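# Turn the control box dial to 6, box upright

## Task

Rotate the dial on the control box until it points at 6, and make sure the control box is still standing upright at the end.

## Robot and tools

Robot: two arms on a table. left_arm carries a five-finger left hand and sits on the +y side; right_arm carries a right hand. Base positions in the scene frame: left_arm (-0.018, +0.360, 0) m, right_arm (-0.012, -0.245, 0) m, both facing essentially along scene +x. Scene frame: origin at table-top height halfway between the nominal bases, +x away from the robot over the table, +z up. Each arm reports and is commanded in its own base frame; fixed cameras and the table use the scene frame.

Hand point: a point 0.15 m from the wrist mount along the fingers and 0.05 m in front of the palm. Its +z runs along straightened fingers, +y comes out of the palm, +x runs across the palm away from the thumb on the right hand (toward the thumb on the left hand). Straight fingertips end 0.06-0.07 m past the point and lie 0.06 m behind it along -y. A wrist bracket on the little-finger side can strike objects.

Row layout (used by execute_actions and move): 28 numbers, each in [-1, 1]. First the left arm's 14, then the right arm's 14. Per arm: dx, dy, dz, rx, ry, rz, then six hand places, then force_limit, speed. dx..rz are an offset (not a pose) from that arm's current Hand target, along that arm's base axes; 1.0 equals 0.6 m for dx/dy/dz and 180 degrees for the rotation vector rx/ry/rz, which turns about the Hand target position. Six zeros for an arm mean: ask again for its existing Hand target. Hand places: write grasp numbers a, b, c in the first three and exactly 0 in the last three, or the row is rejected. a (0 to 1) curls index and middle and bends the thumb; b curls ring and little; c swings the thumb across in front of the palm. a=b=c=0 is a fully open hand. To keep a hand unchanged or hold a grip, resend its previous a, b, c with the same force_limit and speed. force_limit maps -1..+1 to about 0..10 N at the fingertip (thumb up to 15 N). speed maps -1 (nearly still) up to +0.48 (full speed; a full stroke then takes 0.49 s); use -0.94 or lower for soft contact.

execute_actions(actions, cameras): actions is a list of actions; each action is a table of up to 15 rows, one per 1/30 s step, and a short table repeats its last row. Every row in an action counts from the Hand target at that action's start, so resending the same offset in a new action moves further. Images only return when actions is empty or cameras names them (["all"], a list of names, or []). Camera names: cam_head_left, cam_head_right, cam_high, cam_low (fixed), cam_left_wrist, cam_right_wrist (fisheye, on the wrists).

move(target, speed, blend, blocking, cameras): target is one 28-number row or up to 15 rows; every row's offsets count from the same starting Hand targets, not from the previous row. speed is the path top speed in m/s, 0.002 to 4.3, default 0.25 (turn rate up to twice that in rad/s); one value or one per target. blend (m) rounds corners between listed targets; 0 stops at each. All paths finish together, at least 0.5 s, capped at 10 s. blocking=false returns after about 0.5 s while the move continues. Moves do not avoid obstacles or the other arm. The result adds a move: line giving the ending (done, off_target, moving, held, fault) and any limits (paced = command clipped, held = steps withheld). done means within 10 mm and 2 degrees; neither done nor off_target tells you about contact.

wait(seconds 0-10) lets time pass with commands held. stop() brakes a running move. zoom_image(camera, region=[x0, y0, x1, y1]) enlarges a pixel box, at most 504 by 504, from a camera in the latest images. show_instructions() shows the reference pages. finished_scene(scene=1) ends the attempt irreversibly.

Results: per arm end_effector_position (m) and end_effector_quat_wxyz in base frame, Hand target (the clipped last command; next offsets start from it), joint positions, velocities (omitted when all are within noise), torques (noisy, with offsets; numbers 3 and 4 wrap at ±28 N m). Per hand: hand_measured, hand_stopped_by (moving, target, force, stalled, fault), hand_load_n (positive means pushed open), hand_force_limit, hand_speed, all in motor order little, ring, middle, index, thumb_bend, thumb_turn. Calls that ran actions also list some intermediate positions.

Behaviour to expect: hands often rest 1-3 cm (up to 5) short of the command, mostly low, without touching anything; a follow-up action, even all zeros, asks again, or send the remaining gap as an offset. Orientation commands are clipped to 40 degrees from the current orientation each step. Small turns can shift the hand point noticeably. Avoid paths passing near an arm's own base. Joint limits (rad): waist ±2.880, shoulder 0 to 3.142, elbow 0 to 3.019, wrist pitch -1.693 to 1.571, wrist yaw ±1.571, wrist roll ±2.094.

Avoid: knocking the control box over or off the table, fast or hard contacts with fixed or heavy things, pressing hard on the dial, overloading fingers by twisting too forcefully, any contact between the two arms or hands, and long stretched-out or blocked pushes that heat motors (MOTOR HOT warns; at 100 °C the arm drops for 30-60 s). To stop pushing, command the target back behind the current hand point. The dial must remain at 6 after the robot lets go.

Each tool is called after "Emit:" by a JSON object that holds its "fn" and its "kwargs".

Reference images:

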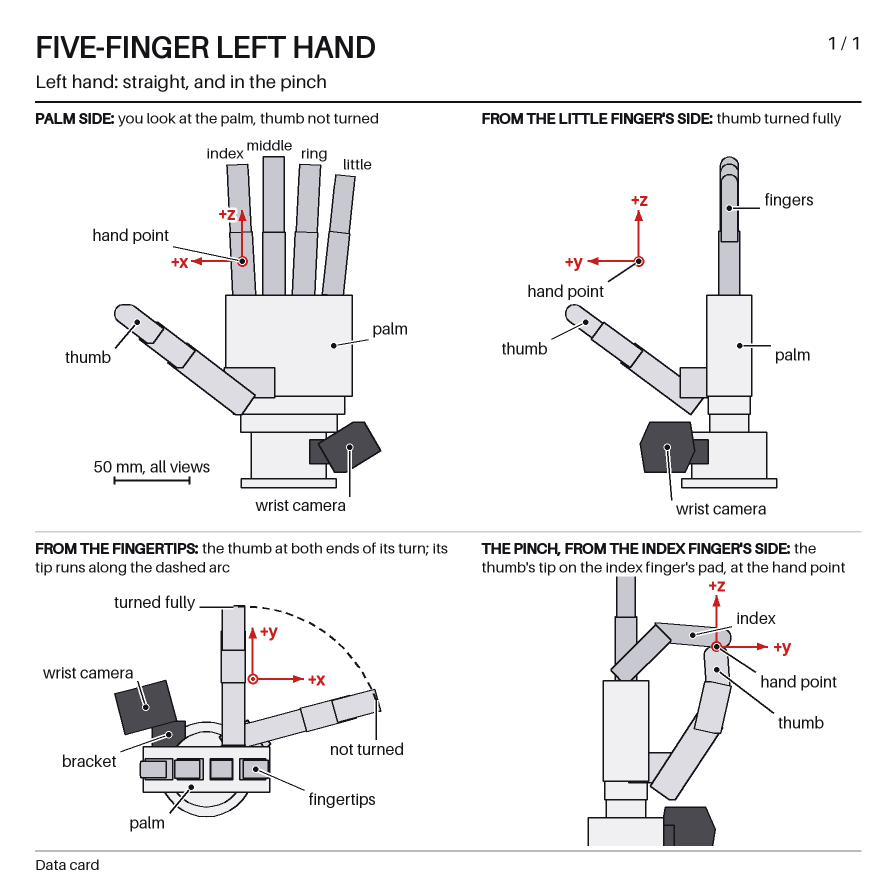

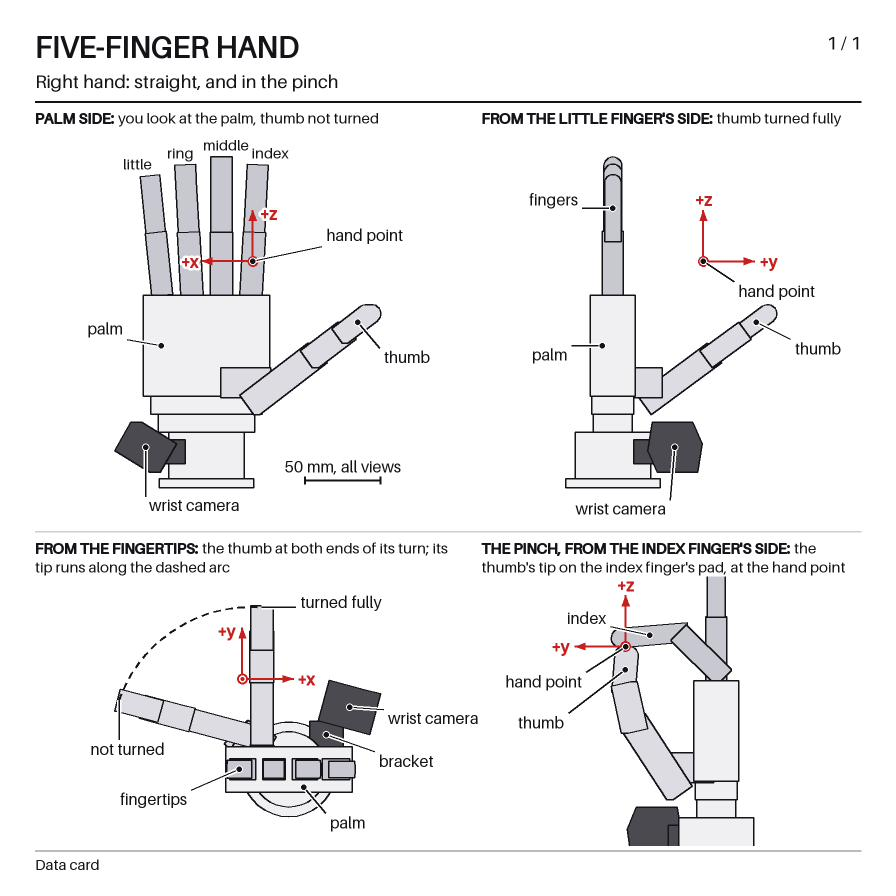

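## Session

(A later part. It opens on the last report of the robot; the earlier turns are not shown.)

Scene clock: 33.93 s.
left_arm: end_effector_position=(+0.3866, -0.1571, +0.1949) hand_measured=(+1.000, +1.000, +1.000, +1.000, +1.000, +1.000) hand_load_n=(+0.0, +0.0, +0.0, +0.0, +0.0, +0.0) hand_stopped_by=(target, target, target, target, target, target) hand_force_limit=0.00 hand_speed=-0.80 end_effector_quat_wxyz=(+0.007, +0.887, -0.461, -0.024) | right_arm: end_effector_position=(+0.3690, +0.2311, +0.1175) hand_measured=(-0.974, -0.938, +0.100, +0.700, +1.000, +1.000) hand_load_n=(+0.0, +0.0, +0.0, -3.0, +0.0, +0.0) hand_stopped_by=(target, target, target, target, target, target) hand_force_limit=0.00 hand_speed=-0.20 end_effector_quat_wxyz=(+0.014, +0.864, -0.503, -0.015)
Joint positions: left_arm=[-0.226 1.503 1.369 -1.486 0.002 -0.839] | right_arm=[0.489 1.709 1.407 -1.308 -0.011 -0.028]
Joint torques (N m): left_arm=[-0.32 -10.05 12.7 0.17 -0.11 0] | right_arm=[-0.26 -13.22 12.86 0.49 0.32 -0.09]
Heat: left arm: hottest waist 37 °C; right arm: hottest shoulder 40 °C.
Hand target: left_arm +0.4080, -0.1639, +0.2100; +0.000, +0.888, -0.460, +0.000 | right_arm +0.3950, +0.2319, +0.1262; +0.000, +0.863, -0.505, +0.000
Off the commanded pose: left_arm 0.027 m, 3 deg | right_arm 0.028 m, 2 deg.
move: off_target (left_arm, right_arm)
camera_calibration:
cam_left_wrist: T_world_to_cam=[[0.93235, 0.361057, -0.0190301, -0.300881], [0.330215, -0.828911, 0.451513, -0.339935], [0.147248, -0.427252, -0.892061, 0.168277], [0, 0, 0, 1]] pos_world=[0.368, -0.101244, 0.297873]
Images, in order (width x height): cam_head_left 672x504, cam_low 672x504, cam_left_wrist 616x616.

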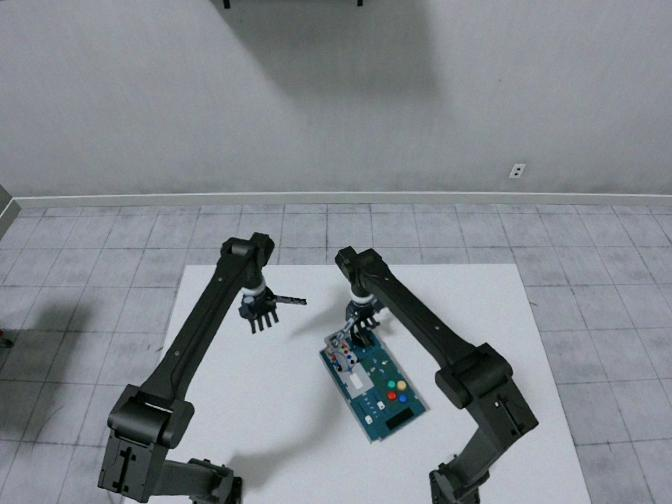

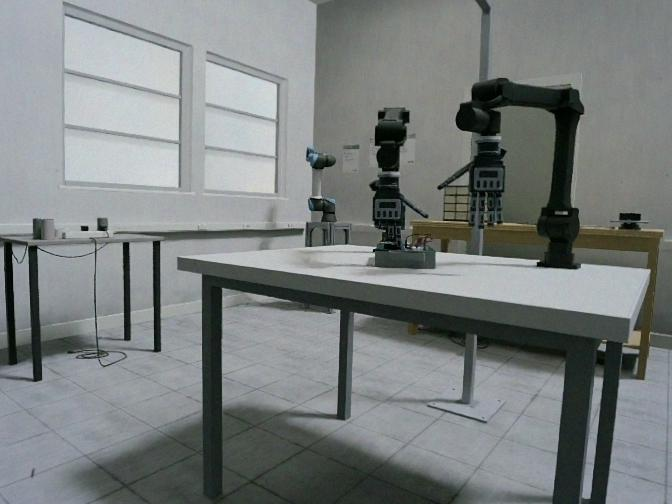

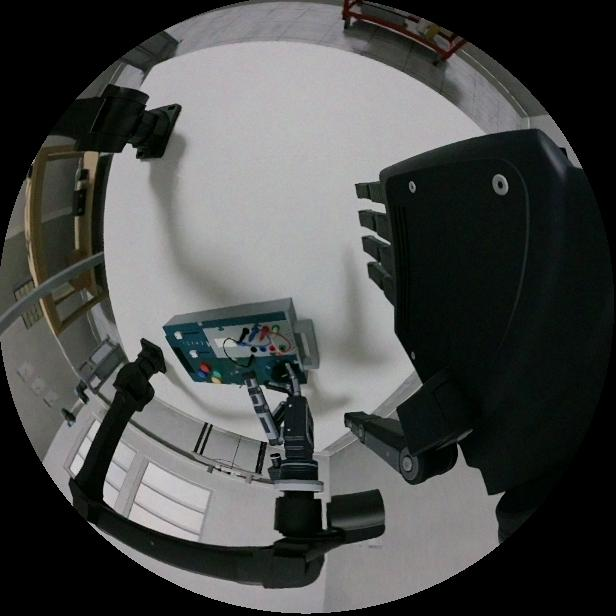

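Emit:
{"fn": "move", "kwargs": {"target": [0,0,0,0,0,0,0,0,0,0,0,0,0,-0.8,0.02,-0.0133,0.003,0,0,0,0.25,1,-1,0,0,0,0,-0.2], "speed": 0.04, "cameras": ["cam_head_left","cam_low","cam_left_wrist"]}}

Emit:
{"fn": "zoom_image", "kwargs": {"camera": "cam_left_wrist", "region": [250, 330, 320, 400]}}

Emit:
{"fn": "zoom_image", "kwargs": {"camera": "cam_head_left", "region": [330, 300, 400, 370]}}

Emit:
{"fn": "zoom_image", "kwargs": {"camera": "cam_low", "region": [370, 220, 440, 275]}}

Scene clock: 35.20 s.
left_arm: end_effector_position=(+0.3866, -0.1571, +0.1949) hand_measured=(+1.000, +1.000, +1.000, +1.000, +1.000, +1.000) hand_load_n=(+0.0, +0.0, +0.0, +0.0, -0.5, +0.0) hand_stopped_by=(target, target, target, target, target, target) hand_force_limit=0.00 hand_speed=-0.80 end_effector_quat_wxyz=(+0.007, +0.887, -0.461, -0.024) | right_arm: end_effector_position=(+0.3849, +0.2236, +0.1176) hand_measured=(-0.974, -0.938, +0.100, +0.700, +1.000, +1.000) hand_load_n=(+0.0, +0.0, +0.0, -1.5, -0.5, +0.0) hand_stopped_by=(target, target, target, target, target, target) hand_force_limit=0.00 hand_speed=-0.20 end_effector_quat_wxyz=(+0.011, +0.862, -0.507, -0.013)
Joint positions: left_arm=[-0.226 1.503 1.369 -1.486 0.002 -0.839] | right_arm=[0.46 1.73 1.437 -1.311 -0.01 -0.048]
Joint torques (N m): left_arm=[-0.21 -10.34 12.67 0.1 -0.13 -0.01] | right_arm=[0.15 -13.92 12.81 0.21 0.28 -0.1]
Heat: left arm: hottest waist 37 °C; right arm: hottest shoulder 40 °C.
Hand target: left_arm +0.4080, -0.1639, +0.2100; +0.000, +0.888, -0.460, +0.000 | right_arm +0.4072, +0.2240, +0.1281; -0.001, +0.863, -0.505, +0.000
Off the commanded pose: left_arm 0.027 m, 3 deg | right_arm 0.024 m, 2 deg.
move: off_target (left_arm, right_arm)
camera_calibration:
cam_left_wrist: T_world_to_cam=[[0.93235, 0.361057, -0.0190301, -0.300881], [0.330215, -0.828911, 0.451513, -0.339935], [0.147248, -0.427252, -0.892061, 0.168277], [0, 0, 0, 1]] pos_world=[0.368, -0.101244, 0.297873]
Images, in order (width x height): cam_head_left 672x504, cam_low 672x504, cam_left_wrist 616x616.

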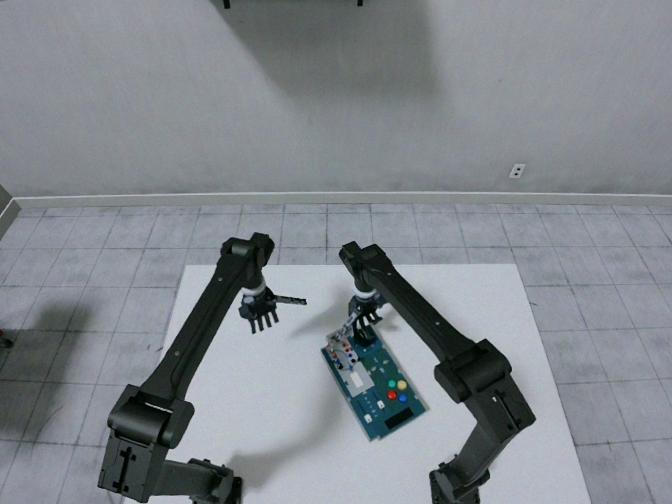

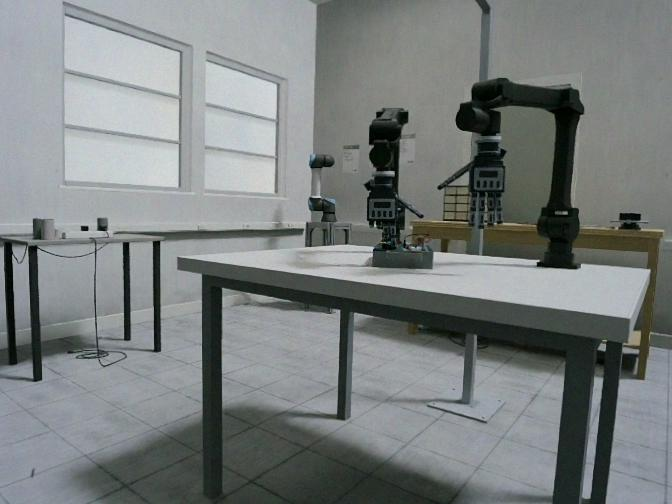

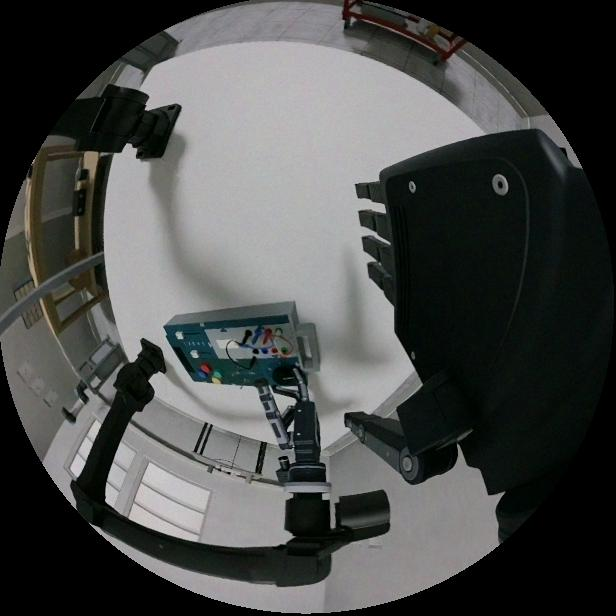

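Scaled by 7.200 from the camera's 616x616 image, which has a finer 880x880 frame.

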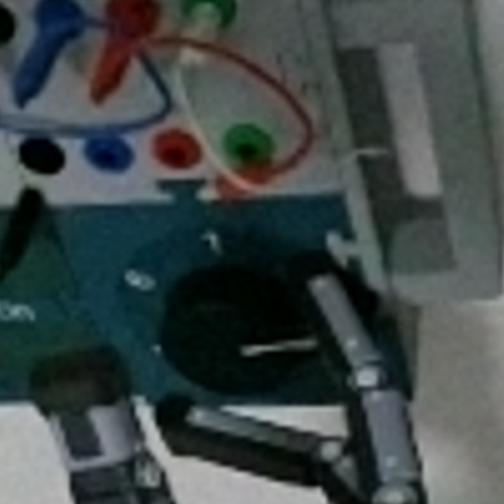

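Scaled by 7.200 from the camera's 672x504 image, which has a finer 960x720 frame.

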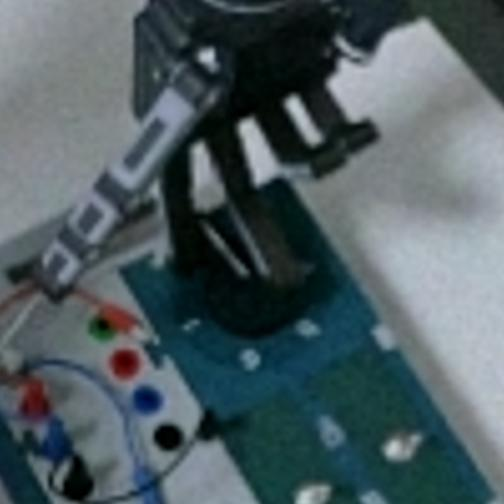

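Scaled by 7.200 from the camera's 672x504 image, which has a finer 960x720 frame.

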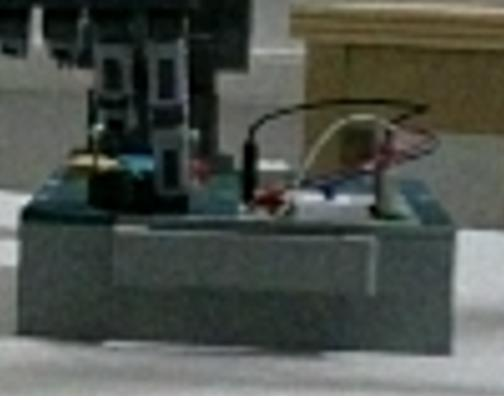

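Emit:
{"fn": "move", "kwargs": {"target": [0,0,0,0,0,0,0,0,0,0,0,0,0,-0.8,0.0225,-0.0185,0.007,0,0,0,0.25,1,-1,0,0,0,0,-0.2], "speed": 0.04, "cameras": ["cam_head_left","cam_low","cam_left_wrist"]}}

Emit:
{"fn": "zoom_image", "kwargs": {"camera": "cam_left_wrist", "region": [250, 330, 320, 400]}}

Emit:
{"fn": "zoom_image", "kwargs": {"camera": "cam_head_left", "region": [330, 300, 400, 370]}}

Emit:
{"fn": "zoom_image", "kwargs": {"camera": "cam_low", "region": [370, 220, 440, 275]}}

Scene clock: 37.23 s.
left_arm: end_effector_position=(+0.3866, -0.1571, +0.1949) hand_measured=(+1.000, +1.000, +1.000, +1.000, +1.000, +1.000) hand_load_n=(+0.0, +0.0, +0.0, +0.0, +0.0, +0.0) hand_stopped_by=(target, target, target, target, target, target) hand_force_limit=0.00 hand_speed=-0.80 end_effector_quat_wxyz=(+0.007, +0.887, -0.461, -0.024) | right_arm: end_effector_position=(+0.4026, +0.2096, +0.1195) hand_measured=(-0.974, -0.938, +0.100, +0.700, +1.000, +1.000) hand_load_n=(+0.0, +0.0, +0.0, +0.5, +0.0, -0.5) hand_stopped_by=(target, target, target, target, target, target) hand_force_limit=0.00 hand_speed=-0.20 end_effector_quat_wxyz=(+0.012, +0.860, -0.510, -0.010)
Joint positions: left_arm=[-0.226 1.503 1.369 -1.486 0.002 -0.839] | right_arm=[0.423 1.751 1.472 -1.322 -0.002 -0.077]
Joint torques (N m): left_arm=[-0.21 -10.29 12.7 0.18 -0.11 0] | right_arm=[0.73 -14.56 12.82 -0.02 0.02 -0.1]
Heat: left arm: hottest waist 37 °C; right arm: hottest shoulder 40 °C.
Hand target: left_arm +0.4080, -0.1639, +0.2100; +0.000, +0.888, -0.460, +0.000 | right_arm +0.4207, +0.2127, +0.1321; +0.000, +0.863, -0.505, +0.000
Off the commanded pose: left_arm 0.027 m, 3 deg | right_arm 0.022 m, 2 deg.
move: off_target (left_arm, right_arm)
camera_calibration:
cam_left_wrist: T_world_to_cam=[[0.93235, 0.361057, -0.0190301, -0.300881], [0.330215, -0.828911, 0.451513, -0.339935], [0.147248, -0.427252, -0.892061, 0.168277], [0, 0, 0, 1]] pos_world=[0.368, -0.101244, 0.297873]
Images, in order (width x height): cam_head_left 672x504, cam_low 672x504, cam_left_wrist 616x616.

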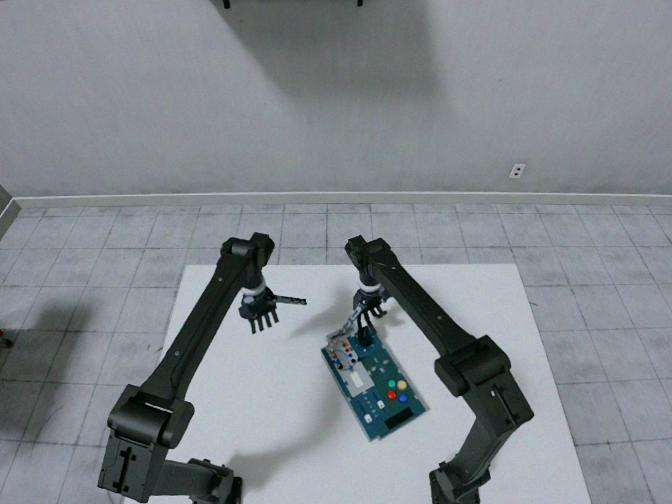

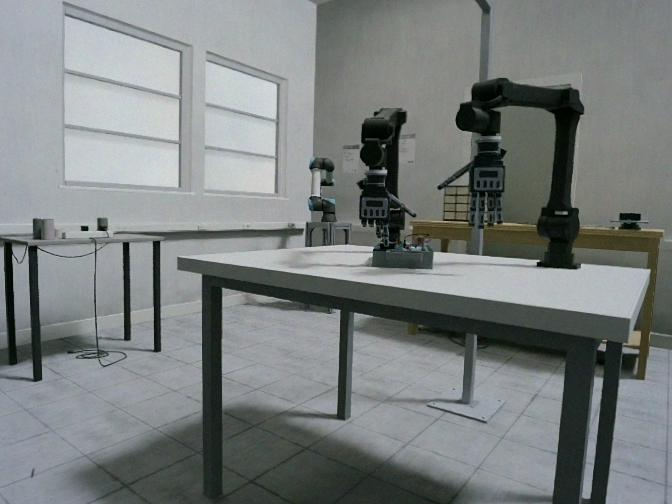

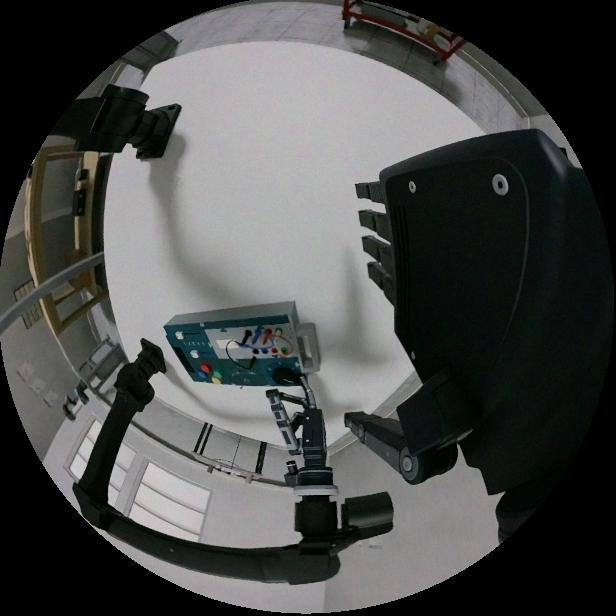

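Scaled by 7.200 from the camera's 616x616 image, which has a finer 880x880 frame.

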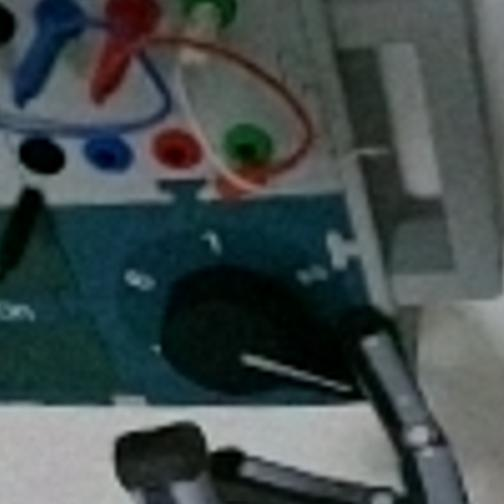

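Scaled by 7.200 from the camera's 672x504 image, which has a finer 960x720 frame.

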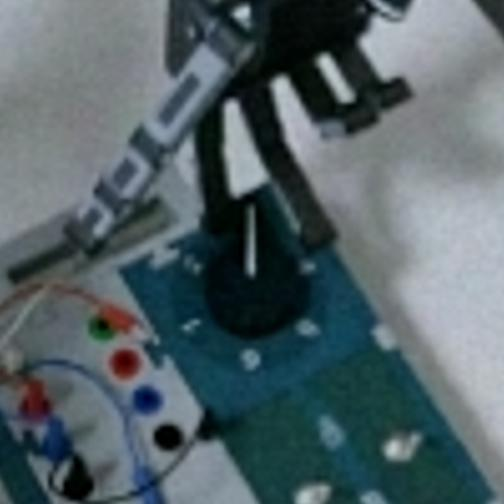

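Scaled by 7.200 from the camera's 672x504 image, which has a finer 960x720 frame.

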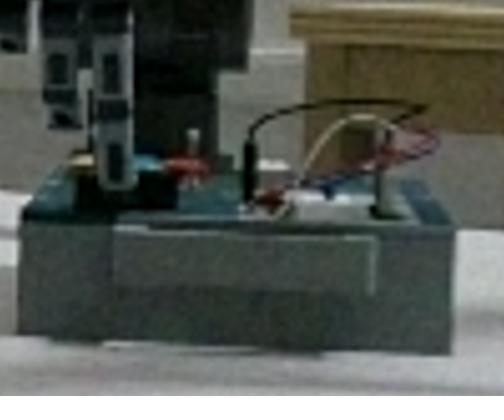

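Emit:
{"fn": "move", "kwargs": {"target": [0,0,0,0,0,0,0,0,0,0,0,0,0,-0.8,-0.0073,-0.0223,0,0,0,0,0.25,1,-1,0,0,0,0,-0.2], "speed": 0.04, "cameras": ["cam_head_left","cam_low","cam_left_wrist"]}}

Emit:
{"fn": "zoom_image", "kwargs": {"camera": "cam_left_wrist", "region": [250, 330, 320, 400]}}

Emit:
{"fn": "zoom_image", "kwargs": {"camera": "cam_head_left", "region": [330, 300, 400, 370]}}

Scene clock: 38.97 s.
left_arm: end_effector_position=(+0.3866, -0.1571, +0.1949) hand_measured=(+1.000, +1.000, +1.000, +1.000, +1.000, +1.000) hand_load_n=(+0.0, +0.0, +0.0, +0.0, +0.0, +0.0) hand_stopped_by=(target, target, target, target, target, target) hand_force_limit=0.00 hand_speed=-0.80 end_effector_quat_wxyz=(+0.007, +0.887, -0.461, -0.024) | right_arm: end_effector_position=(+0.4047, +0.2046, +0.1196) hand_measured=(-0.974, -0.938, +0.100, +0.700, +1.000, +1.000) hand_load_n=(+0.0, +0.0, +0.0, +1.0, +0.0, +0.0) hand_stopped_by=(target, target, target, target, target, target) hand_force_limit=0.00 hand_speed=-0.20 end_effector_quat_wxyz=(+0.010, +0.861, -0.508, -0.012)
Joint positions: left_arm=[-0.226 1.503 1.369 -1.486 0.002 -0.839] | right_arm=[0.41 1.751 1.472 -1.322 -0.008 -0.094]
Joint torques (N m): left_arm=[-0.26 -9.99 12.68 0.16 -0.11 0] | right_arm=[0.15 -16.5 10.3 0.27 0.21 -0.15]
Heat: left arm: hottest waist 37 °C; right arm: hottest shoulder 40 °C.
Hand target: left_arm +0.4080, -0.1639, +0.2100; +0.000, +0.888, -0.460, +0.000 | right_arm +0.4163, +0.1995, +0.1321; +0.000, +0.863, -0.505, +0.000
Off the commanded pose: left_arm 0.027 m, 3 deg | right_arm 0.018 m, 2 deg.
move: off_target (left_arm, right_arm)
camera_calibration:
cam_left_wrist: T_world_to_cam=[[0.93235, 0.361057, -0.0190301, -0.300881], [0.330215, -0.828911, 0.451513, -0.339935], [0.147248, -0.427252, -0.892061, 0.168277], [0, 0, 0, 1]] pos_world=[0.368, -0.101244, 0.297873]
Images, in order (width x height): cam_head_left 672x504, cam_low 672x504, cam_left_wrist 616x616.

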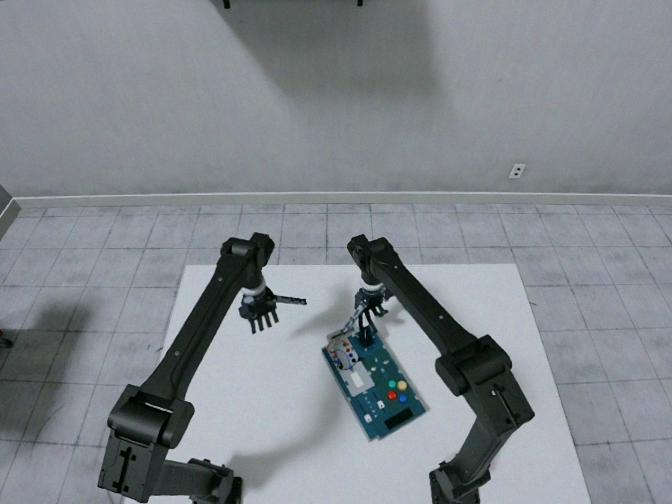

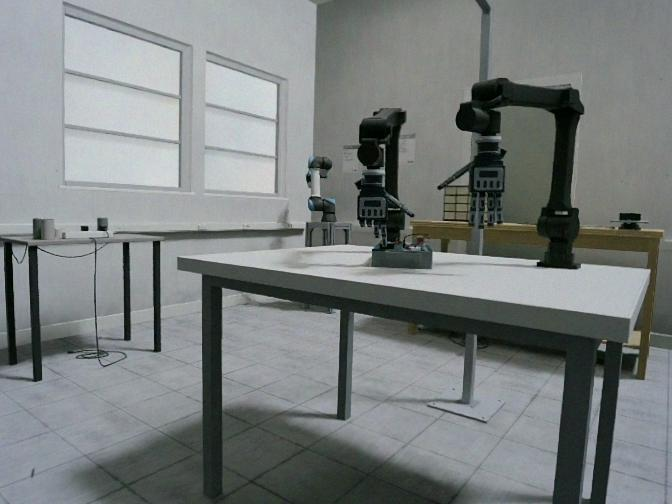

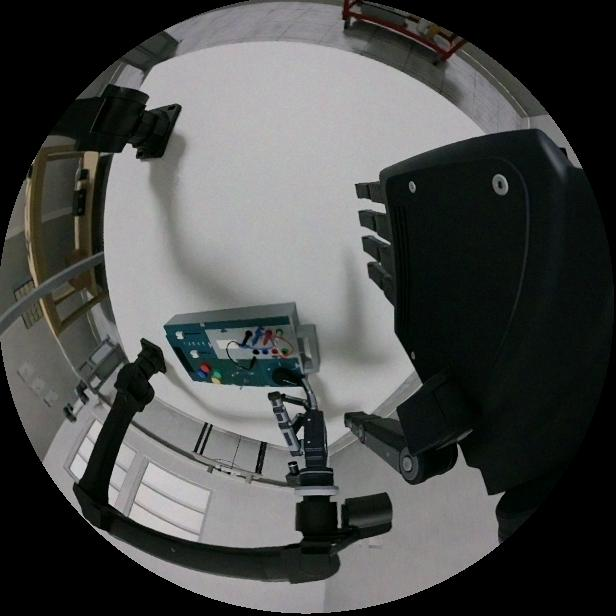

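Scaled by 7.200 from the camera's 616x616 image, which has a finer 880x880 frame.

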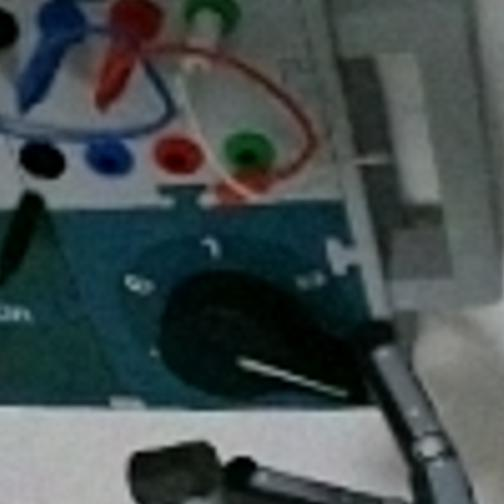

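Scaled by 7.200 from the camera's 672x504 image, which has a finer 960x720 frame.

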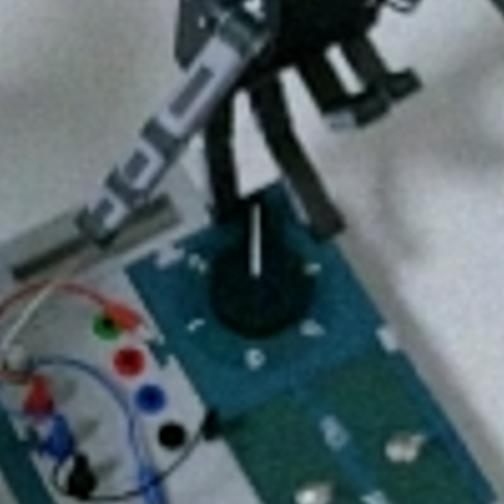

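Emit:
{"fn": "move", "kwargs": {"target": [0,0,0,0,0,0,0,0,0,0,0,0,0,-0.8,-0.0067,-0.0242,0.002,0,0,0,0.25,1,-1,0,0,0,0,-0.2], "speed": 0.04, "cameras": ["cam_head_left","cam_low","cam_left_wrist"]}}

Emit:
{"fn": "zoom_image", "kwargs": {"camera": "cam_left_wrist", "region": [250, 330, 320, 400]}}

Emit:
{"fn": "zoom_image", "kwargs": {"camera": "cam_head_left", "region": [330, 300, 400, 370]}}

Scene clock: 40.50 s.
left_arm: end_effector_position=(+0.3866, -0.1571, +0.1949) hand_measured=(+1.000, +1.000, +1.000, +1.000, +1.000, +1.000) hand_load_n=(+0.0, +0.0, +0.0, +0.0, +0.0, +0.0) hand_stopped_by=(target, target, target, target, target, target) hand_force_limit=0.00 hand_speed=-0.80 end_effector_quat_wxyz=(+0.007, +0.887, -0.461, -0.024) | right_arm: end_effector_position=(+0.4113, +0.1895, +0.1284) hand_measured=(-0.974, -0.938, +0.100, +0.700, +1.000, +1.000) hand_load_n=(+0.0, +0.0, +0.0, +1.0, +0.0, +0.0) hand_stopped_by=(target, target, target, target, target, target) hand_force_limit=0.00 hand_speed=-0.20 end_effector_quat_wxyz=(+0.003, +0.860, -0.511, -0.004)
Joint positions: left_arm=[-0.226 1.503 1.369 -1.486 0.002 -0.839] | right_arm=[0.38 1.731 1.472 -1.322 -0.003 -0.119]
Joint torques (N m): left_arm=[-0.09 -10.4 12.68 0.13 -0.11 0.01] | right_arm=[0.67 -16.56 8.12 0.47 0.02 -0.14]
Heat: left arm: hottest elbow 38 °C; right arm: hottest shoulder 40 °C.
Hand target: left_arm +0.4080, -0.1639, +0.2100; +0.000, +0.888, -0.460, +0.000 | right_arm +0.4122, +0.1849, +0.1334; +0.000, +0.863, -0.505, +0.000
Off the commanded pose: left_arm 0.027 m, 3 deg | right_arm 0.007 m, 1 deg.
move: off_target (left_arm)
camera_calibration:
cam_left_wrist: T_world_to_cam=[[0.93235, 0.361057, -0.0190301, -0.300881], [0.330215, -0.828911, 0.451513, -0.339935], [0.147248, -0.427252, -0.892061, 0.168277], [0, 0, 0, 1]] pos_world=[0.368, -0.101244, 0.297873]
Images, in order (width x height): cam_head_left 672x504, cam_low 672x504, cam_left_wrist 616x616.

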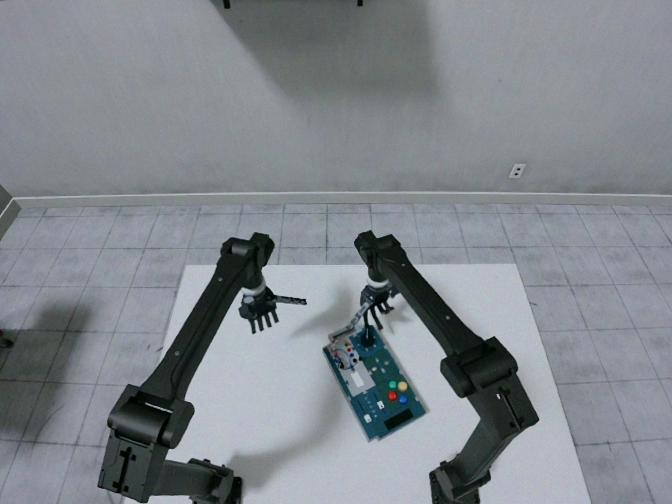

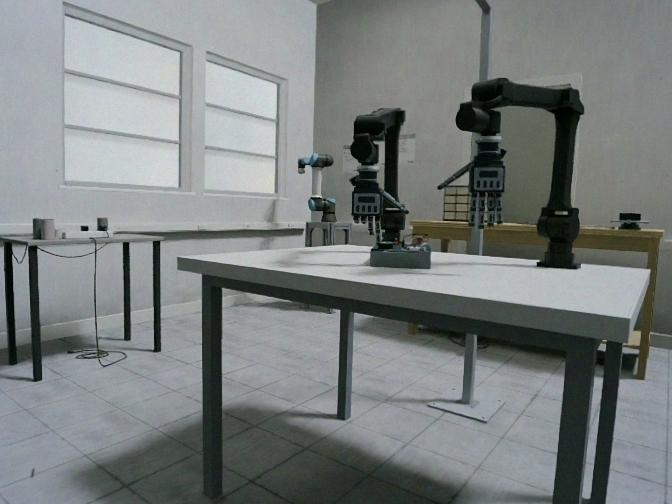

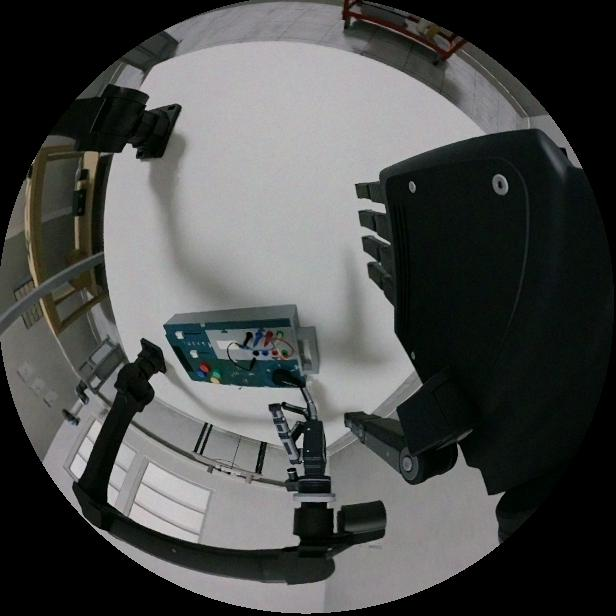

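Scaled by 7.200 from the camera's 616x616 image, which has a finer 880x880 frame.

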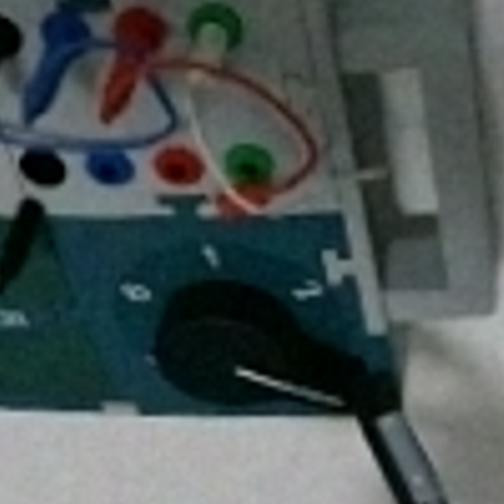

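Scaled by 7.200 from the camera's 672x504 image, which has a finer 960x720 frame.

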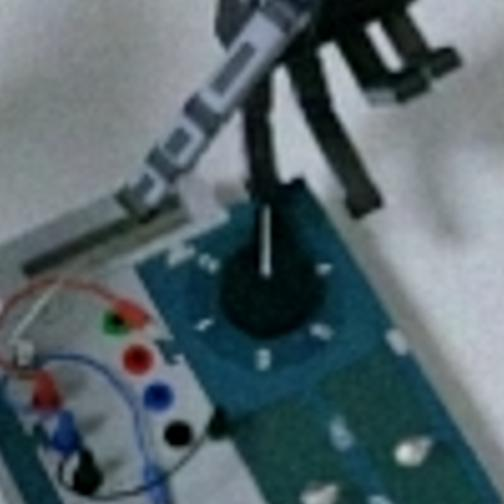

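Emit:
{"fn": "zoom_image", "kwargs": {"camera": "cam_left_wrist", "region": [155, 290, 335, 410]}}

Emit:
{"fn": "zoom_image", "kwargs": {"camera": "cam_head_left", "region": [310, 310, 440, 450]}}

Emit:
{"fn": "zoom_image", "kwargs": {"camera": "cam_low", "region": [350, 180, 450, 280]}}

Scaled by 2.800 from the camera's 616x616 image, which has a finer 880x880 frame.

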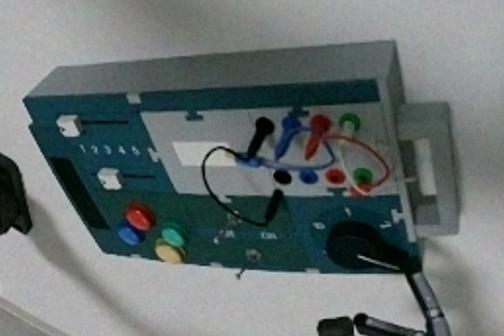

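Scaled by 3.600 from the camera's 672x504 image, which has a finer 960x720 frame.

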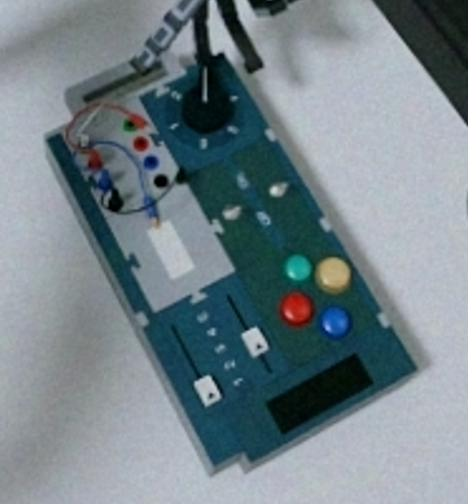

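Scaled by 5.040 from the camera's 672x504 image, which has a finer 960x720 frame.

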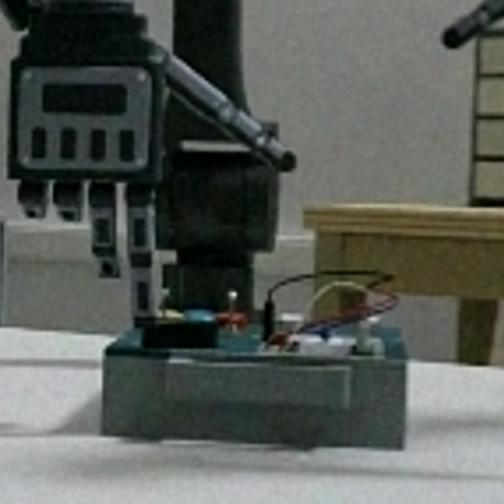

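Emit:
{"fn": "move", "kwargs": {"target": [[0,0,0,0,0,0,0,0,0,0,0,0,0,-0.8,0,0,0.0417,0,0,0,0.25,1,-1,0,0,0,0,-0.2],[0,0,0,0,0,0,0,0,0,0,0,0,0,-0.8,-0.0237,0.0518,0.0417,0,0,0,0.25,1,-1,0,0,0,0,-0.2],[0,0,0,0,0,0,0,0,0,0,0,0,0,-0.8,-0.0237,0.0518,-0.024,0,0,0,0.25,1,-1,0,0,0,0,-0.2]], "speed": 0.08, "blend": [0.005,0.003,0], "cameras": ["cam_head_left","cam_low","cam_left_wrist"]}}

Emit:
{"fn": "zoom_image", "kwargs": {"camera": "cam_left_wrist", "region": [250, 330, 320, 400]}}

Emit:
{"fn": "zoom_image", "kwargs": {"camera": "cam_head_left", "region": [330, 300, 400, 370]}}

Emit:
{"fn": "zoom_image", "kwargs": {"camera": "cam_low", "region": [370, 220, 440, 275]}}

Scene clock: 47.37 s.
left_arm: end_effector_position=(+0.3866, -0.1571, +0.1949) hand_measured=(+1.000, +1.000, +1.000, +1.000, +1.000, +1.000) hand_load_n=(+0.0, +0.0, +0.0, +0.0, +0.0, +0.0) hand_stopped_by=(target, target, target, target, target, target) hand_force_limit=0.00 hand_speed=-0.80 end_effector_quat_wxyz=(+0.007, +0.887, -0.461, -0.024) | right_arm: end_effector_position=(+0.3972, +0.2139, +0.1261) hand_measured=(-0.974, -0.938, +0.100, +0.700, +1.000, +1.000) hand_load_n=(+0.0, +0.0, +0.0, +0.5, +0.0, +0.0) hand_stopped_by=(target, target, target, target, target, target) hand_force_limit=0.00 hand_speed=-0.20 end_effector_quat_wxyz=(-0.002, +0.866, -0.499, +0.000)
Joint positions: left_arm=[-0.226 1.503 1.369 -1.486 0.002 -0.839] | right_arm=[0.438 1.716 1.449 -1.3 -0.003 -0.088]
Joint torques (N m): left_arm=[-0.32 -10.4 12.68 0.2 -0.11 -0.01] | right_arm=[1.26 -14.27 7.69 1.02 0.01 0.24]
Heat: left arm: hottest elbow 39 °C; right arm: hottest shoulder 40 °C.
Hand target: left_arm +0.4080, -0.1639, +0.2100; +0.000, +0.888, -0.460, +0.000 | right_arm +0.3980, +0.2160, +0.1190; +0.000, +0.863, -0.505, +0.000
Off the commanded pose: left_arm 0.027 m, 3 deg | right_arm 0.007 m, 1 deg.
move: off_target (left_arm)
camera_calibration:
cam_left_wrist: T_world_to_cam=[[0.93235, 0.361057, -0.0190301, -0.300881], [0.330215, -0.828911, 0.451513, -0.339935], [0.147248, -0.427252, -0.892061, 0.168277], [0, 0, 0, 1]] pos_world=[0.368, -0.101244, 0.297873]
Images, in order (width x height): cam_head_left 672x504, cam_low 672x504, cam_left_wrist 616x616.

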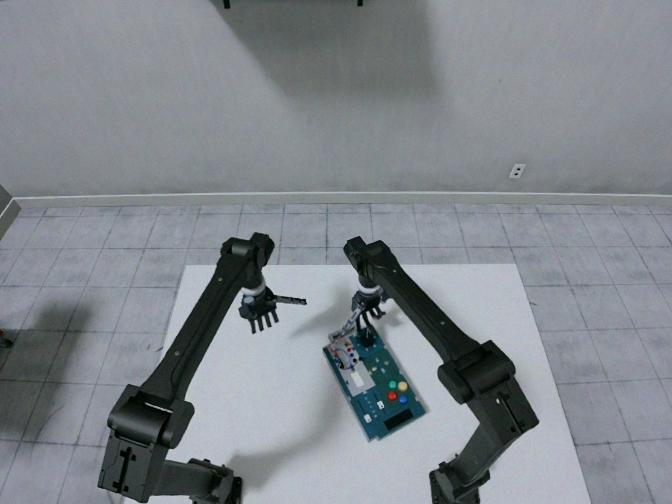

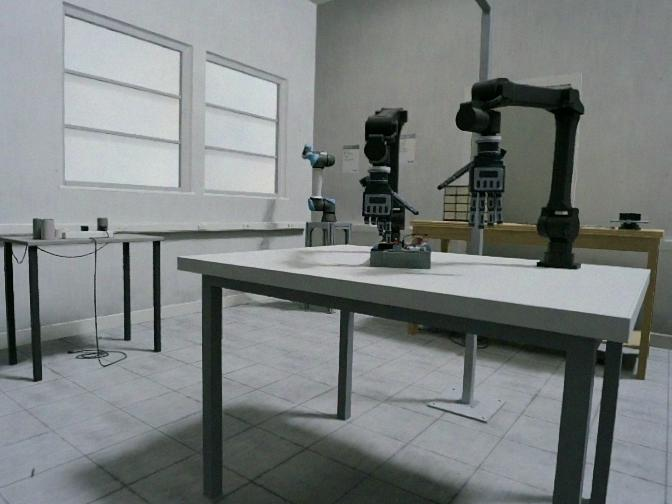

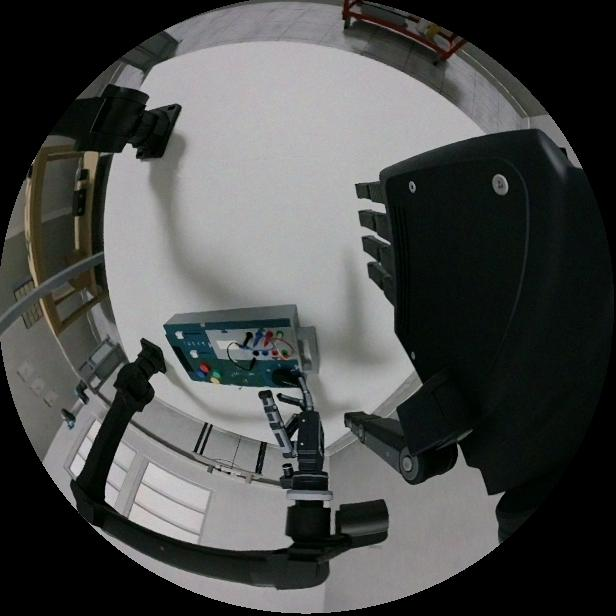

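Scaled by 7.200 from the camera's 616x616 image, which has a finer 880x880 frame.

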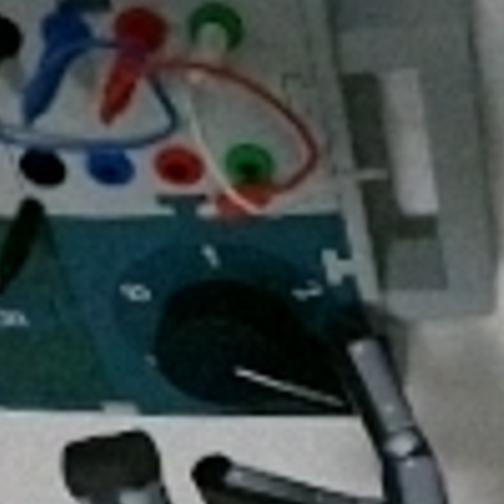

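Scaled by 7.200 from the camera's 672x504 image, which has a finer 960x720 frame.

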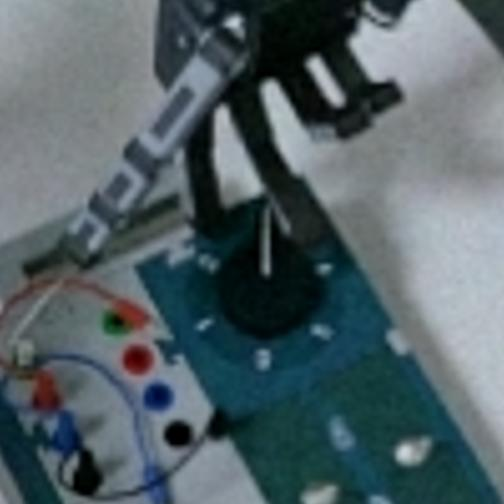

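Scaled by 7.200 from the camera's 672x504 image, which has a finer 960x720 frame.

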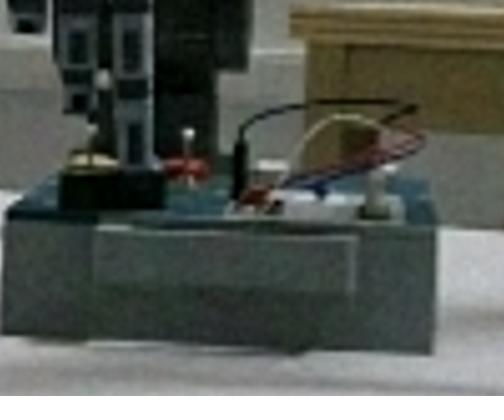

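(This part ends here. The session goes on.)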